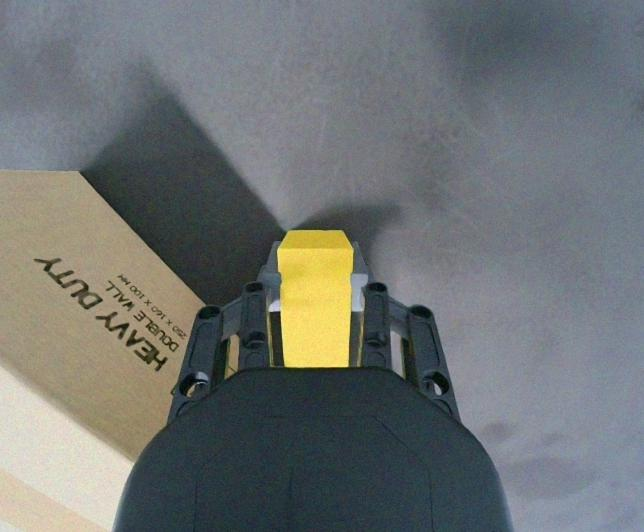

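Emit:
{"fn": "move", "kwargs": {
  "target": {"side":"right","x":0.776,"y":-0.299,"z":1.17,"pitch_deg":77,"heading_deg":53}
}}

Emit:
{"fn": "move", "kwargs": {
  "base": {"translate_m":-0.9},
  "joints": {"head_yaw_rad":0,"head_pitch_rad":0.1},
  "speeds": {"translate_m":0.7}
}}

Emit:
{"fn": "move", "kwargs": {
  "base": {"rotate_rad":3.117},
  "speeds": {"rotate_rad":1.1},
  "cameras": ["head_camera","right_wrist_camera"]
}}

Scene clock: 65.13 s.
Joint torques (N m): left_arm=[9.22 0.16 0.24 -11.61 0.35 -0.92 0.24] | right_arm=[36.33 6.33 5.2 11.77 -0.2 -0.13 -0.45]
move: done
base_odometry: x=+0.705 y=+1.513 heading=+1.134
turned_by_wheels: +0.000
turned_by_imu: +0.000
base_tilt: forward=+0.2 right=+0.8
base_status: not commanded
joint_positions: body_ankle_rad=-0.200 body_knee_rad=+0.400 body_waist_pitch_rad=+0.000 body_waist_roll_rad=+0.000 body_waist_yaw_rad=+0.000 left_arm_joint1_rad=+2.444 left_arm_joint2_rad=-1.516 left_arm_joint3_rad=-1.534 left_arm_joint4_rad=-2.102 left_arm_joint5_rad=-0.311 left_arm_joint6_rad=+0.586 left_arm_joint7_rad=+0.208 left_gripper_rad=+0.000 right_arm_joint1_rad=-2.312 right_arm_joint2_rad=+1.183 right_arm_joint3_rad=+1.921 right_arm_joint4_rad=-0.880 right_arm_joint5_rad=-1.687 right_arm_joint6_rad=-0.571 right_arm_joint7_rad=-1.196 right_gripper_rad=-0.614 head_yaw_rad=-0.200 head_roll_rad=+0.000 head_pitch_rad=+0.350
joint_status: not commanded
arms_held: 0
arms_held_load: -
chest: x=+0.1970 y=+0.0000 z=+1.3576 quat_wxyz=(+0.995, +0.000, +0.100, +0.000) (m; base frame)
head_camera_pose: x=+0.3800 y=+0.0011 z=+1.6525 quat_wxyz=(+0.180, -0.619, +0.718, -0.262) (m; base frame)
left_hand: x=+0.3323 y=+0.2403 z=+0.7524 quat_wxyz=(+0.021, +0.974, +0.098, +0.203) pitch_deg=+66.4 heading_deg=-0.1 roll_deg=+168.5 fingers_toward=(+0.40, +0.00, -0.92) jaws_along=(+0.18, -0.98, +0.08) (m; base frame)
right_hand: x=+0.7759 y=-0.2996 z=+1.1688 quat_wxyz=(-0.102, +0.443, -0.889, -0.051) pitch_deg=+76.9 heading_deg=+53.3 roll_deg=+0.4 fingers_toward=(+0.14, +0.18, -0.97) jaws_along=(-0.80, +0.60, +0.00) (m; base frame)
right_hand_status: reached (straight line, to end with the hand's camera side to the robot's left, planned for 1.2 s): 1 mm and 0.1 deg off.
pictures: none

Scene clock: 69.43 s.
Joint torques (N m): left_arm=[8.01 0.15 0.38 -11.49 0.39 -0.89 0.26] | right_arm=[35.27 5.27 5.32 11.94 0.12 -0.09 -0.13]
move: done
base_odometry: x=+0.326 y=+0.697 heading=+1.132
turned_by_wheels: -0.002
turned_by_imu: -0.001
base_tilt: forward=+0.1 right=+0.9
base_status: done
joint_positions: body_ankle_rad=-0.200 body_knee_rad=+0.400 body_waist_pitch_rad=+0.000 body_waist_roll_rad=+0.000 body_waist_yaw_rad=+0.000 left_arm_joint1_rad=+2.446 left_arm_joint2_rad=-1.516 left_arm_joint3_rad=-1.534 left_arm_joint4_rad=-2.102 left_arm_joint5_rad=-0.311 left_arm_joint6_rad=+0.586 left_arm_joint7_rad=+0.208 left_gripper_rad=+0.000 right_arm_joint1_rad=-2.310 right_arm_joint2_rad=+1.184 right_arm_joint3_rad=+1.920 right_arm_joint4_rad=-0.880 right_arm_joint5_rad=-1.687 right_arm_joint6_rad=-0.571 right_arm_joint7_rad=-1.197 right_gripper_rad=-0.614 head_yaw_rad=+0.000 head_roll_rad=+0.000 head_pitch_rad=+0.100
joint_status: all done
arms_held: 0
arms_held_load: -
chest: x=+0.1967 y=+0.0000 z=+1.3577 quat_wxyz=(+0.995, +0.000, +0.100, +0.000) (m; base frame)
head_camera_pose: x=+0.3622 y=+0.0277 z=+1.6863 quat_wxyz=(+0.298, -0.649, +0.627, -0.312) (m; base frame)
left_hand: x=+0.3310 y=+0.2403 z=+0.7522 quat_wxyz=(+0.021, +0.974, +0.098, +0.202) pitch_deg=+66.5 heading_deg=-0.1 roll_deg=+168.4 fingers_toward=(+0.40, +0.00, -0.92) jaws_along=(+0.18, -0.98, +0.08) (m; base frame)
right_hand: x=+0.7757 y=-0.2992 z=+1.1701 quat_wxyz=(-0.102, +0.443, -0.889, -0.051) pitch_deg=+76.9 heading_deg=+53.1 roll_deg=+0.2 fingers_toward=(+0.14, +0.18, -0.97) jaws_along=(-0.80, +0.60, +0.00) (m; base frame)
pictures: none

Scene clock: 74.23 s.
Joint torques (N m): left_arm=[8.48 0.28 0.23 -11.59 0.43 -0.92 0.06] | right_arm=[35.92 4.52 5.31 12.06 0.43 -0.08 0]
move: done
base_odometry: x=+0.326 y=+0.697 heading=-2.034
turned_by_wheels: +3.117
turned_by_imu: +3.097
base_tilt: forward=+0.1 right=+0.8
base_status: done
joint_positions: body_ankle_rad=-0.200 body_knee_rad=+0.400 body_waist_pitch_rad=+0.000 body_waist_roll_rad=+0.000 body_waist_yaw_rad=+0.000 left_arm_joint1_rad=+2.445 left_arm_joint2_rad=-1.517 left_arm_joint3_rad=-1.534 left_arm_joint4_rad=-2.102 left_arm_joint5_rad=-0.311 left_arm_joint6_rad=+0.586 left_arm_joint7_rad=+0.208 left_gripper_rad=+0.000 right_arm_joint1_rad=-2.311 right_arm_joint2_rad=+1.187 right_arm_joint3_rad=+1.921 right_arm_joint4_rad=-0.880 right_arm_joint5_rad=-1.688 right_arm_joint6_rad=-0.571 right_arm_joint7_rad=-1.198 right_gripper_rad=-0.614 head_yaw_rad=+0.000 head_roll_rad=+0.000 head_pitch_rad=+0.100
joint_status: not commanded
arms_held: 0
arms_held_load: -
chest: x=+0.1968 y=+0.0000 z=+1.3576 quat_wxyz=(+0.995, +0.000, +0.100, +0.000) (m; base frame)
head_camera_pose: x=+0.3624 y=+0.0278 z=+1.6862 quat_wxyz=(+0.298, -0.649, +0.627, -0.312) (m; base frame)
left_hand: x=+0.3318 y=+0.2405 z=+0.7523 quat_wxyz=(+0.020, +0.974, +0.098, +0.203) pitch_deg=+66.5 heading_deg=+0.0 roll_deg=+168.5 fingers_toward=(+0.40, +0.00, -0.92) jaws_along=(+0.18, -0.98, +0.08) (m; base frame)
right_hand: x=+0.7758 y=-0.2983 z=+1.1698 quat_wxyz=(-0.101, +0.444, -0.889, -0.050) pitch_deg=+77.0 heading_deg=+53.1 roll_deg=+0.0 fingers_toward=(+0.13, +0.18, -0.97) jaws_along=(-0.80, +0.60, +0.00) (m; base frame)
pictures: head_camera, right_wrist_camera
camera_calibration:
head_camera: T_world_to_cam=[[0.019685, -0.999309, 0.0315262, -0.0325666], [-0.627137, -0.0368991, -0.778034, 1.54021], [0.77866, -0.00445565, -0.62743, 0.775848], [0, 0, 0, 1]] pos_world=[0.362444, 0.0277453, 1.68616]
right_wrist_camera: T_world_to_cam=[[0.809951, -0.586278, 0.0160385, -0.826952], [-0.56098, -0.766444, 0.312834, -0.152799], [-0.171115, -0.262378, -0.949672, 1.30358], [0, 0, 0, 1]] pos_world=[0.807136, -0.259905, 1.29903]

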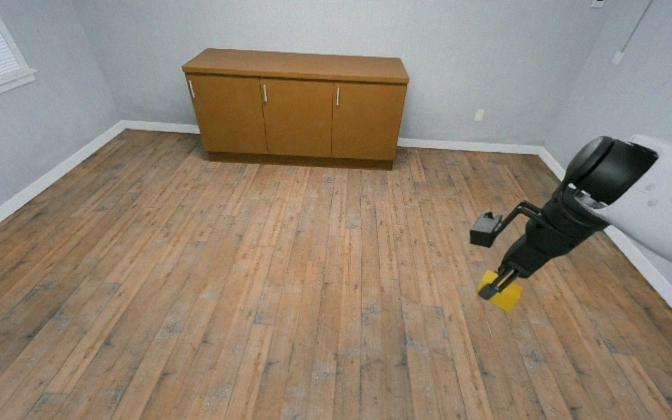

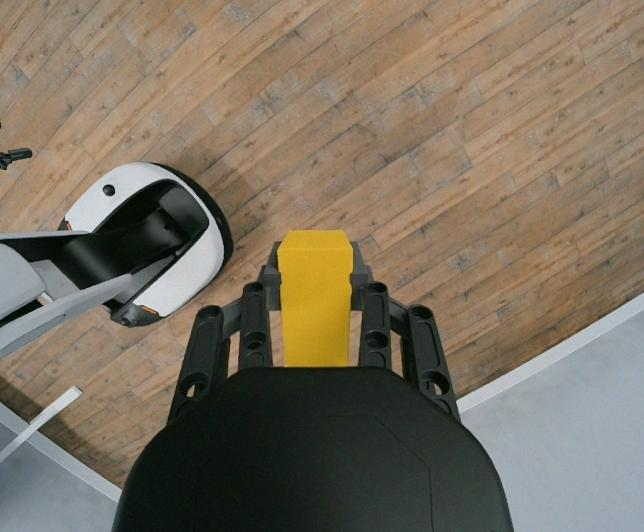

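Emit:
{"fn": "move", "kwargs": {
  "where": [
    [186,70],
    [405,79],
    [300,74],
    [300,65]
  ]
}}

Emit:
{"fn": "move", "kwargs": {
  "base": {"translate_m":1.9},
  "speeds": {"translate_m":0.8}
}}

Emit:
{"fn": "move", "kwargs": {
  "base": {"strafe_m":0.6},
  "cameras": ["head_camera"]
}}

Scene clock: 75.00 s.
Joint torques (N m): left_arm=[8.42 0.03 0.16 -11.66 0.24 -0.95 0.07] | right_arm=[36.53 4.3 5.15 11.89 0.18 -0.03 -0.02]
base_odometry: x=+0.326 y=+0.697 heading=-2.034
turned_by_wheels: +0.000
turned_by_imu: +0.000
base_tilt: forward=+0.1 right=+0.8
where, head_camera: pixel (186, 70): x +2.984, y +1.225, z +0.919; pixel (405, 79): x +2.939, y -0.482, z +0.928; pixel (300, 74): x +2.934, y +0.328, z +0.937; pixel (300, 65): x +3.135, y +0.348, z +0.948. By the robot's depth camera.
base_status: done
joint_positions: body_ankle_rad=-0.200 body_knee_rad=+0.400 body_waist_pitch_rad=+0.000 body_waist_roll_rad=+0.000 body_waist_yaw_rad=+0.000 left_arm_joint1_rad=+2.445 left_arm_joint2_rad=-1.517 left_arm_joint3_rad=-1.534 left_arm_joint4_rad=-2.102 left_arm_joint5_rad=-0.311 left_arm_joint6_rad=+0.586 left_arm_joint7_rad=+0.208 left_gripper_rad=+0.000 right_arm_joint1_rad=-2.311 right_arm_joint2_rad=+1.187 right_arm_joint3_rad=+1.921 right_arm_joint4_rad=-0.880 right_arm_joint5_rad=-1.688 right_arm_joint6_rad=-0.571 right_arm_joint7_rad=-1.198 right_gripper_rad=-0.614 head_yaw_rad=+0.000 head_roll_rad=+0.000 head_pitch_rad=+0.100
joint_status: not commanded
arms_held: 0
arms_held_load: -
chest: x=+0.1968 y=+0.0000 z=+1.3576 quat_wxyz=(+0.995, +0.000, +0.100, +0.000) (m; base frame)
head_camera_pose: x=+0.3624 y=+0.0278 z=+1.6862 quat_wxyz=(+0.298, -0.649, +0.627, -0.312) (m; base frame)
left_hand: x=+0.3318 y=+0.2405 z=+0.7523 quat_wxyz=(+0.020, +0.974, +0.098, +0.203) pitch_deg=+66.5 heading_deg=+0.0 roll_deg=+168.5 fingers_toward=(+0.40, +0.00, -0.92) jaws_along=(+0.18, -0.98, +0.08) (m; base frame)
right_hand: x=+0.7758 y=-0.2983 z=+1.1698 quat_wxyz=(-0.101, +0.444, -0.889, -0.050) pitch_deg=+77.0 heading_deg=+53.1 roll_deg=+0.0 fingers_toward=(+0.13, +0.18, -0.97) jaws_along=(-0.80, +0.60, +0.00) (m; base frame)
pictures: none

Scene clock: 80.70 s.
Joint torques (N m): left_arm=[9.26 0.85 0.14 -11.48 0.37 -0.86 0.09] | right_arm=[36.7 4.84 5.42 11.66 0.28 -0.02 -0.17]
move: done
base_odometry: x=-0.515 y=-1.006 heading=-2.029
turned_by_wheels: +0.005
turned_by_imu: +0.002
base_tilt: forward=+0.3 right=+0.8
base_status: done
joint_positions: body_ankle_rad=-0.200 body_knee_rad=+0.400 body_waist_pitch_rad=+0.000 body_waist_roll_rad=+0.000 body_waist_yaw_rad=+0.000 left_arm_joint1_rad=+2.444 left_arm_joint2_rad=-1.517 left_arm_joint3_rad=-1.534 left_arm_joint4_rad=-2.102 left_arm_joint5_rad=-0.311 left_arm_joint6_rad=+0.586 left_arm_joint7_rad=+0.208 left_gripper_rad=+0.000 right_arm_joint1_rad=-2.311 right_arm_joint2_rad=+1.186 right_arm_joint3_rad=+1.920 right_arm_joint4_rad=-0.880 right_arm_joint5_rad=-1.688 right_arm_joint6_rad=-0.571 right_arm_joint7_rad=-1.198 right_gripper_rad=-0.614 head_yaw_rad=+0.000 head_roll_rad=+0.000 head_pitch_rad=+0.100
joint_status: not commanded
arms_held: 0
arms_held_load: -
chest: x=+0.1971 y=+0.0000 z=+1.3576 quat_wxyz=(+0.995, +0.000, +0.100, +0.000) (m; base frame)
head_camera_pose: x=+0.3628 y=+0.0277 z=+1.6861 quat_wxyz=(+0.298, -0.649, +0.627, -0.312) (m; base frame)
left_hand: x=+0.3326 y=+0.2402 z=+0.7525 quat_wxyz=(+0.021, +0.974, +0.098, +0.203) pitch_deg=+66.4 heading_deg=+0.0 roll_deg=+168.5 fingers_toward=(+0.40, +0.00, -0.92) jaws_along=(+0.18, -0.98, +0.08) (m; base frame)
right_hand: x=+0.7759 y=-0.2987 z=+1.1692 quat_wxyz=(-0.101, +0.444, -0.889, -0.051) pitch_deg=+77.1 heading_deg=+53.2 roll_deg=+0.2 fingers_toward=(+0.13, +0.18, -0.97) jaws_along=(-0.80, +0.60, +0.00) (m; base frame)
pictures: none

Scene clock: 85.23 s.
Joint torques (N m): left_arm=[9.14 0.61 0.15 -11.37 0.38 -0.93 0.09] | right_arm=[35.65 5.2 5.29 11.85 0.37 -0.08 -0.1]
move: done
base_odometry: x=+0.024 y=-1.270 heading=-2.024
turned_by_wheels: +0.004
turned_by_imu: -0.003
base_tilt: forward=+0.2 right=+0.7
base_status: done
joint_positions: body_ankle_rad=-0.200 body_knee_rad=+0.400 body_waist_pitch_rad=+0.000 body_waist_roll_rad=+0.000 body_waist_yaw_rad=+0.000 left_arm_joint1_rad=+2.444 left_arm_joint2_rad=-1.518 left_arm_joint3_rad=-1.534 left_arm_joint4_rad=-2.102 left_arm_joint5_rad=-0.311 left_arm_joint6_rad=+0.586 left_arm_joint7_rad=+0.208 left_gripper_rad=+0.000 right_arm_joint1_rad=-2.311 right_arm_joint2_rad=+1.186 right_arm_joint3_rad=+1.920 right_arm_joint4_rad=-0.880 right_arm_joint5_rad=-1.688 right_arm_joint6_rad=-0.572 right_arm_joint7_rad=-1.198 right_gripper_rad=-0.614 head_yaw_rad=+0.000 head_roll_rad=+0.000 head_pitch_rad=+0.100
joint_status: not commanded
arms_held: 0
arms_held_load: -
chest: x=+0.1971 y=+0.0000 z=+1.3576 quat_wxyz=(+0.995, +0.000, +0.100, +0.000) (m; base frame)
head_camera_pose: x=+0.3628 y=+0.0277 z=+1.6861 quat_wxyz=(+0.298, -0.649, +0.627, -0.312) (m; base frame)
left_hand: x=+0.3324 y=+0.2401 z=+0.7524 quat_wxyz=(+0.021, +0.974, +0.098, +0.203) pitch_deg=+66.4 heading_deg=+0.0 roll_deg=+168.4 fingers_toward=(+0.40, +0.00, -0.92) jaws_along=(+0.18, -0.98, +0.08) (m; base frame)
right_hand: x=+0.7758 y=-0.2990 z=+1.1691 quat_wxyz=(-0.101, +0.443, -0.889, -0.051) pitch_deg=+77.1 heading_deg=+53.3 roll_deg=+0.3 fingers_toward=(+0.13, +0.18, -0.97) jaws_along=(-0.80, +0.60, +0.00) (m; base frame)
pictures: head_camera
camera_calibration:
head_camera: T_world_to_cam=[[0.0194228, -0.999315, 0.0314897, -0.0325125], [-0.627585, -0.0367036, -0.777683, 1.53988], [0.778306, -0.0046577, -0.627868, 0.776424], [0, 0, 0, 1]] pos_world=[0.362744, 0.0276454, 1.68606]

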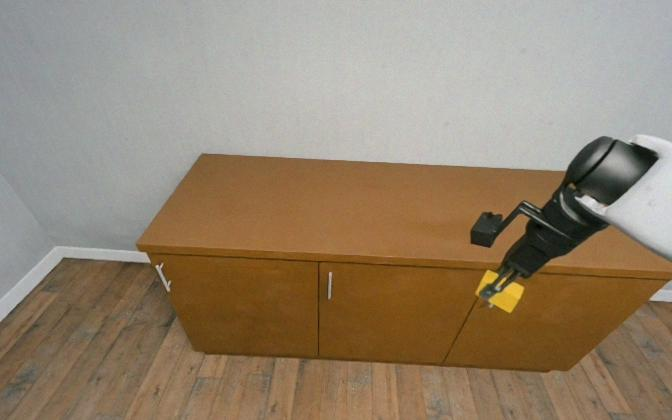

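Emit:
{"fn": "move", "kwargs": {
  "where": [
    [300,249],
    [480,258],
    [400,200],
    [480,205],
    [400,235]
  ]
}}

Scene clock: 85.87 s.
Joint torques (N m): left_arm=[8.92 0.43 0.18 -11.46 0.31 -0.91 0.05] | right_arm=[36.11 4.79 5.38 12 0.27 -0.04 -0.1]
base_odometry: x=+0.024 y=-1.270 heading=-2.024
turned_by_wheels: +0.000
turned_by_imu: +0.000
base_tilt: forward=+0.2 right=+0.8
where, head_camera: pixel (300, 249): x +1.096, y +0.134, z +0.924; pixel (480, 258): x +1.087, y -0.453, z +0.921; pixel (400, 200): x +1.382, y -0.232, z +0.924; pixel (480, 205): x +1.370, y -0.546, z +0.923; pixel (400, 235): x +1.181, y -0.204, z +0.923. By the robot's depth camera.
base_status: done
joint_positions: body_ankle_rad=-0.200 body_knee_rad=+0.400 body_waist_pitch_rad=+0.000 body_waist_roll_rad=+0.000 body_waist_yaw_rad=+0.000 left_arm_joint1_rad=+2.444 left_arm_joint2_rad=-1.518 left_arm_joint3_rad=-1.534 left_arm_joint4_rad=-2.102 left_arm_joint5_rad=-0.311 left_arm_joint6_rad=+0.586 left_arm_joint7_rad=+0.208 left_gripper_rad=+0.000 right_arm_joint1_rad=-2.311 right_arm_joint2_rad=+1.186 right_arm_joint3_rad=+1.920 right_arm_joint4_rad=-0.880 right_arm_joint5_rad=-1.688 right_arm_joint6_rad=-0.572 right_arm_joint7_rad=-1.198 right_gripper_rad=-0.614 head_yaw_rad=+0.000 head_roll_rad=+0.000 head_pitch_rad=+0.100
joint_status: not commanded
arms_held: 0
arms_held_load: -
chest: x=+0.1971 y=+0.0000 z=+1.3576 quat_wxyz=(+0.995, +0.000, +0.100, +0.000) (m; base frame)
head_camera_pose: x=+0.3628 y=+0.0277 z=+1.6861 quat_wxyz=(+0.298, -0.649, +0.627, -0.312) (m; base frame)
left_hand: x=+0.3324 y=+0.2401 z=+0.7524 quat_wxyz=(+0.021, +0.974, +0.098, +0.203) pitch_deg=+66.4 heading_deg=+0.0 roll_deg=+168.4 fingers_toward=(+0.40, +0.00, -0.92) jaws_along=(+0.18, -0.98, +0.08) (m; base frame)
right_hand: x=+0.7758 y=-0.2990 z=+1.1691 quat_wxyz=(-0.101, +0.443, -0.889, -0.051) pitch_deg=+77.1 heading_deg=+53.3 roll_deg=+0.3 fingers_toward=(+0.13, +0.18, -0.97) jaws_along=(-0.80, +0.60, +0.00) (m; base frame)
pictures: none

Emit:
{"fn": "move", "kwargs": {
  "base": {"translate_m":0.52}
}}

Emit:
{"fn": "move", "kwargs": {
  "target": {"side":"right","x":0.776,"y":-0.299,"z":0.98,"pitch_deg":77,"heading_deg":53}
}}

Emit:
{"fn": "move", "kwargs": {
  "target": {"side":"right","x":0.776,"y":-0.299,"z":0.950,"pitch_deg":77,"heading_deg":53},
  "min_time_s": 1.5,
  "cameras": ["head_camera","right_wrist_camera"]
}}

Scene clock: 91.10 s.
Joint torques (N m): left_arm=[9.4 0.76 0.08 -11.37 0.32 -0.93 0.11] | right_arm=[36.33 4.98 5.04 11.7 0.36 0.14 -0.12]
move: done
base_odometry: x=-0.202 y=-1.738 heading=-2.022
turned_by_wheels: +0.002
turned_by_imu: +0.004
base_tilt: forward=+0.2 right=+0.9
base_status: done
joint_positions: body_ankle_rad=-0.200 body_knee_rad=+0.400 body_waist_pitch_rad=+0.000 body_waist_roll_rad=+0.000 body_waist_yaw_rad=+0.000 left_arm_joint1_rad=+2.443 left_arm_joint2_rad=-1.518 left_arm_joint3_rad=-1.534 left_arm_joint4_rad=-2.102 left_arm_joint5_rad=-0.311 left_arm_joint6_rad=+0.586 left_arm_joint7_rad=+0.208 left_gripper_rad=+0.000 right_arm_joint1_rad=-2.312 right_arm_joint2_rad=+1.186 right_arm_joint3_rad=+1.920 right_arm_joint4_rad=-0.880 right_arm_joint5_rad=-1.688 right_arm_joint6_rad=-0.572 right_arm_joint7_rad=-1.198 right_gripper_rad=-0.614 head_yaw_rad=+0.000 head_roll_rad=+0.000 head_pitch_rad=+0.100
joint_status: not commanded
arms_held: 0
arms_held_load: -
chest: x=+0.1972 y=+0.0000 z=+1.3576 quat_wxyz=(+0.995, +0.000, +0.100, +0.000) (m; base frame)
head_camera_pose: x=+0.3629 y=+0.0277 z=+1.6860 quat_wxyz=(+0.298, -0.649, +0.627, -0.312) (m; base frame)
left_hand: x=+0.3331 y=+0.2401 z=+0.7526 quat_wxyz=(+0.021, +0.974, +0.098, +0.204) pitch_deg=+66.4 heading_deg=+0.0 roll_deg=+168.4 fingers_toward=(+0.40, +0.00, -0.92) jaws_along=(+0.18, -0.98, +0.08) (m; base frame)
right_hand: x=+0.7758 y=-0.2991 z=+1.1687 quat_wxyz=(-0.100, +0.443, -0.889, -0.051) pitch_deg=+77.1 heading_deg=+53.4 roll_deg=+0.4 fingers_toward=(+0.13, +0.18, -0.97) jaws_along=(-0.80, +0.60, +0.00) (m; base frame)
pictures: none

Scene clock: 92.80 s.
Joint torques (N m): left_arm=[9.04 0.84 0.18 -11.33 0.31 -0.95 0.09] | right_arm=[36.75 3.45 5.82 10.5 0.6 0.43 0.28]
move: done
base_odometry: x=-0.202 y=-1.738 heading=-2.022
turned_by_wheels: +0.000
turned_by_imu: +0.000
base_tilt: forward=+0.2 right=+0.9
base_status: not commanded
joint_positions: body_ankle_rad=-0.200 body_knee_rad=+0.400 body_waist_pitch_rad=+0.000 body_waist_roll_rad=+0.000 body_waist_yaw_rad=+0.000 left_arm_joint1_rad=+2.444 left_arm_joint2_rad=-1.518 left_arm_joint3_rad=-1.534 left_arm_joint4_rad=-2.102 left_arm_joint5_rad=-0.311 left_arm_joint6_rad=+0.586 left_arm_joint7_rad=+0.208 left_gripper_rad=+0.000 right_arm_joint1_rad=-2.658 right_arm_joint2_rad=+1.141 right_arm_joint3_rad=+1.993 right_arm_joint4_rad=-0.910 right_arm_joint5_rad=-1.593 right_arm_joint6_rad=-0.443 right_arm_joint7_rad=-0.832 right_gripper_rad=-0.614 head_yaw_rad=+0.000 head_roll_rad=+0.000 head_pitch_rad=+0.100
joint_status: not commanded
arms_held: 0
arms_held_load: -
chest: x=+0.1972 y=+0.0000 z=+1.3576 quat_wxyz=(+0.995, +0.000, +0.100, +0.000) (m; base frame)
head_camera_pose: x=+0.3629 y=+0.0277 z=+1.6861 quat_wxyz=(+0.298, -0.649, +0.627, -0.312) (m; base frame)
left_hand: x=+0.3330 y=+0.2401 z=+0.7526 quat_wxyz=(+0.021, +0.974, +0.098, +0.203) pitch_deg=+66.4 heading_deg=+0.0 roll_deg=+168.4 fingers_toward=(+0.40, +0.00, -0.92) jaws_along=(+0.18, -0.98, +0.08) (m; base frame)
right_hand: x=+0.7752 y=-0.3003 z=+0.9798 quat_wxyz=(-0.100, +0.442, -0.890, -0.051) pitch_deg=+77.1 heading_deg=+53.3 roll_deg=+0.4 fingers_toward=(+0.13, +0.18, -0.97) jaws_along=(-0.80, +0.60, +0.00) (m; base frame)
right_hand_status: reached (straight line, to end with the hand's camera side to the robot's left, planned for 1.2 s): 2 mm and 0.2 deg off.
pictures: none

Scene clock: 94.80 s.
Joint torques (N m): left_arm=[9.13 1.03 0.2 -11.29 0.22 -0.91 0.1] | right_arm=[36.69 2.68 5.69 10.25 0.47 0.43 0.21]
move: done
base_odometry: x=-0.202 y=-1.738 heading=-2.022
turned_by_wheels: +0.000
turned_by_imu: +0.000
base_tilt: forward=+0.2 right=+0.8
base_status: not commanded
joint_positions: body_ankle_rad=-0.200 body_knee_rad=+0.400 body_waist_pitch_rad=+0.000 body_waist_roll_rad=+0.000 body_waist_yaw_rad=+0.000 left_arm_joint1_rad=+2.444 left_arm_joint2_rad=-1.518 left_arm_joint3_rad=-1.534 left_arm_joint4_rad=-2.102 left_arm_joint5_rad=-0.311 left_arm_joint6_rad=+0.586 left_arm_joint7_rad=+0.208 left_gripper_rad=+0.000 right_arm_joint1_rad=-2.736 right_arm_joint2_rad=+1.154 right_arm_joint3_rad=+2.004 right_arm_joint4_rad=-0.862 right_arm_joint5_rad=-1.584 right_arm_joint6_rad=-0.415 right_arm_joint7_rad=-0.807 right_gripper_rad=-0.614 head_yaw_rad=+0.000 head_roll_rad=+0.000 head_pitch_rad=+0.100
joint_status: not commanded
arms_held: 0
arms_held_load: -
chest: x=+0.1972 y=+0.0000 z=+1.3576 quat_wxyz=(+0.995, +0.000, +0.100, +0.000) (m; base frame)
head_camera_pose: x=+0.3629 y=+0.0277 z=+1.6861 quat_wxyz=(+0.298, -0.649, +0.627, -0.312) (m; base frame)
left_hand: x=+0.3330 y=+0.2401 z=+0.7526 quat_wxyz=(+0.021, +0.974, +0.098, +0.203) pitch_deg=+66.4 heading_deg=+0.0 roll_deg=+168.4 fingers_toward=(+0.40, +0.00, -0.92) jaws_along=(+0.18, -0.98, +0.08) (m; base frame)
right_hand: x=+0.7757 y=-0.3004 z=+0.9506 quat_wxyz=(-0.101, +0.442, -0.890, -0.050) pitch_deg=+77.0 heading_deg=+53.0 roll_deg=+0.1 fingers_toward=(+0.14, +0.18, -0.97) jaws_along=(-0.80, +0.60, +0.00) (m; base frame)
right_hand_status: reached (straight line, to end with the hand's camera side to the robot's left, planned for 1.5 s): 2 mm and 0.1 deg off.
pictures: head_camera, right_wrist_camera
camera_calibration:
head_camera: T_world_to_cam=[[0.0194228, -0.999315, 0.0314897, -0.0325164], [-0.627585, -0.0367036, -0.777683, 1.54001], [0.778306, -0.0046577, -0.627868, 0.776268], [0, 0, 0, 1]] pos_world=[0.362944, 0.0276454, 1.68606]
right_wrist_camera: T_world_to_cam=[[0.807692, -0.589393, 0.0158144, -0.82363], [-0.563898, -0.764364, 0.312676, -0.0828987], [-0.172201, -0.261464, -0.949728, 1.09609], [0, 0, 0, 1]] pos_world=[0.807241, -0.262218, 1.07994]

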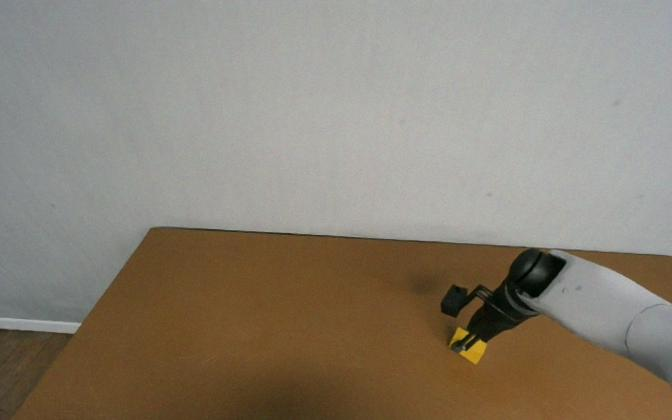

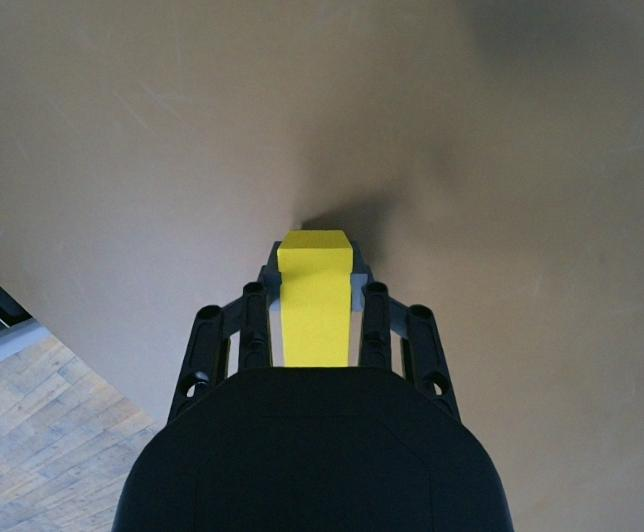

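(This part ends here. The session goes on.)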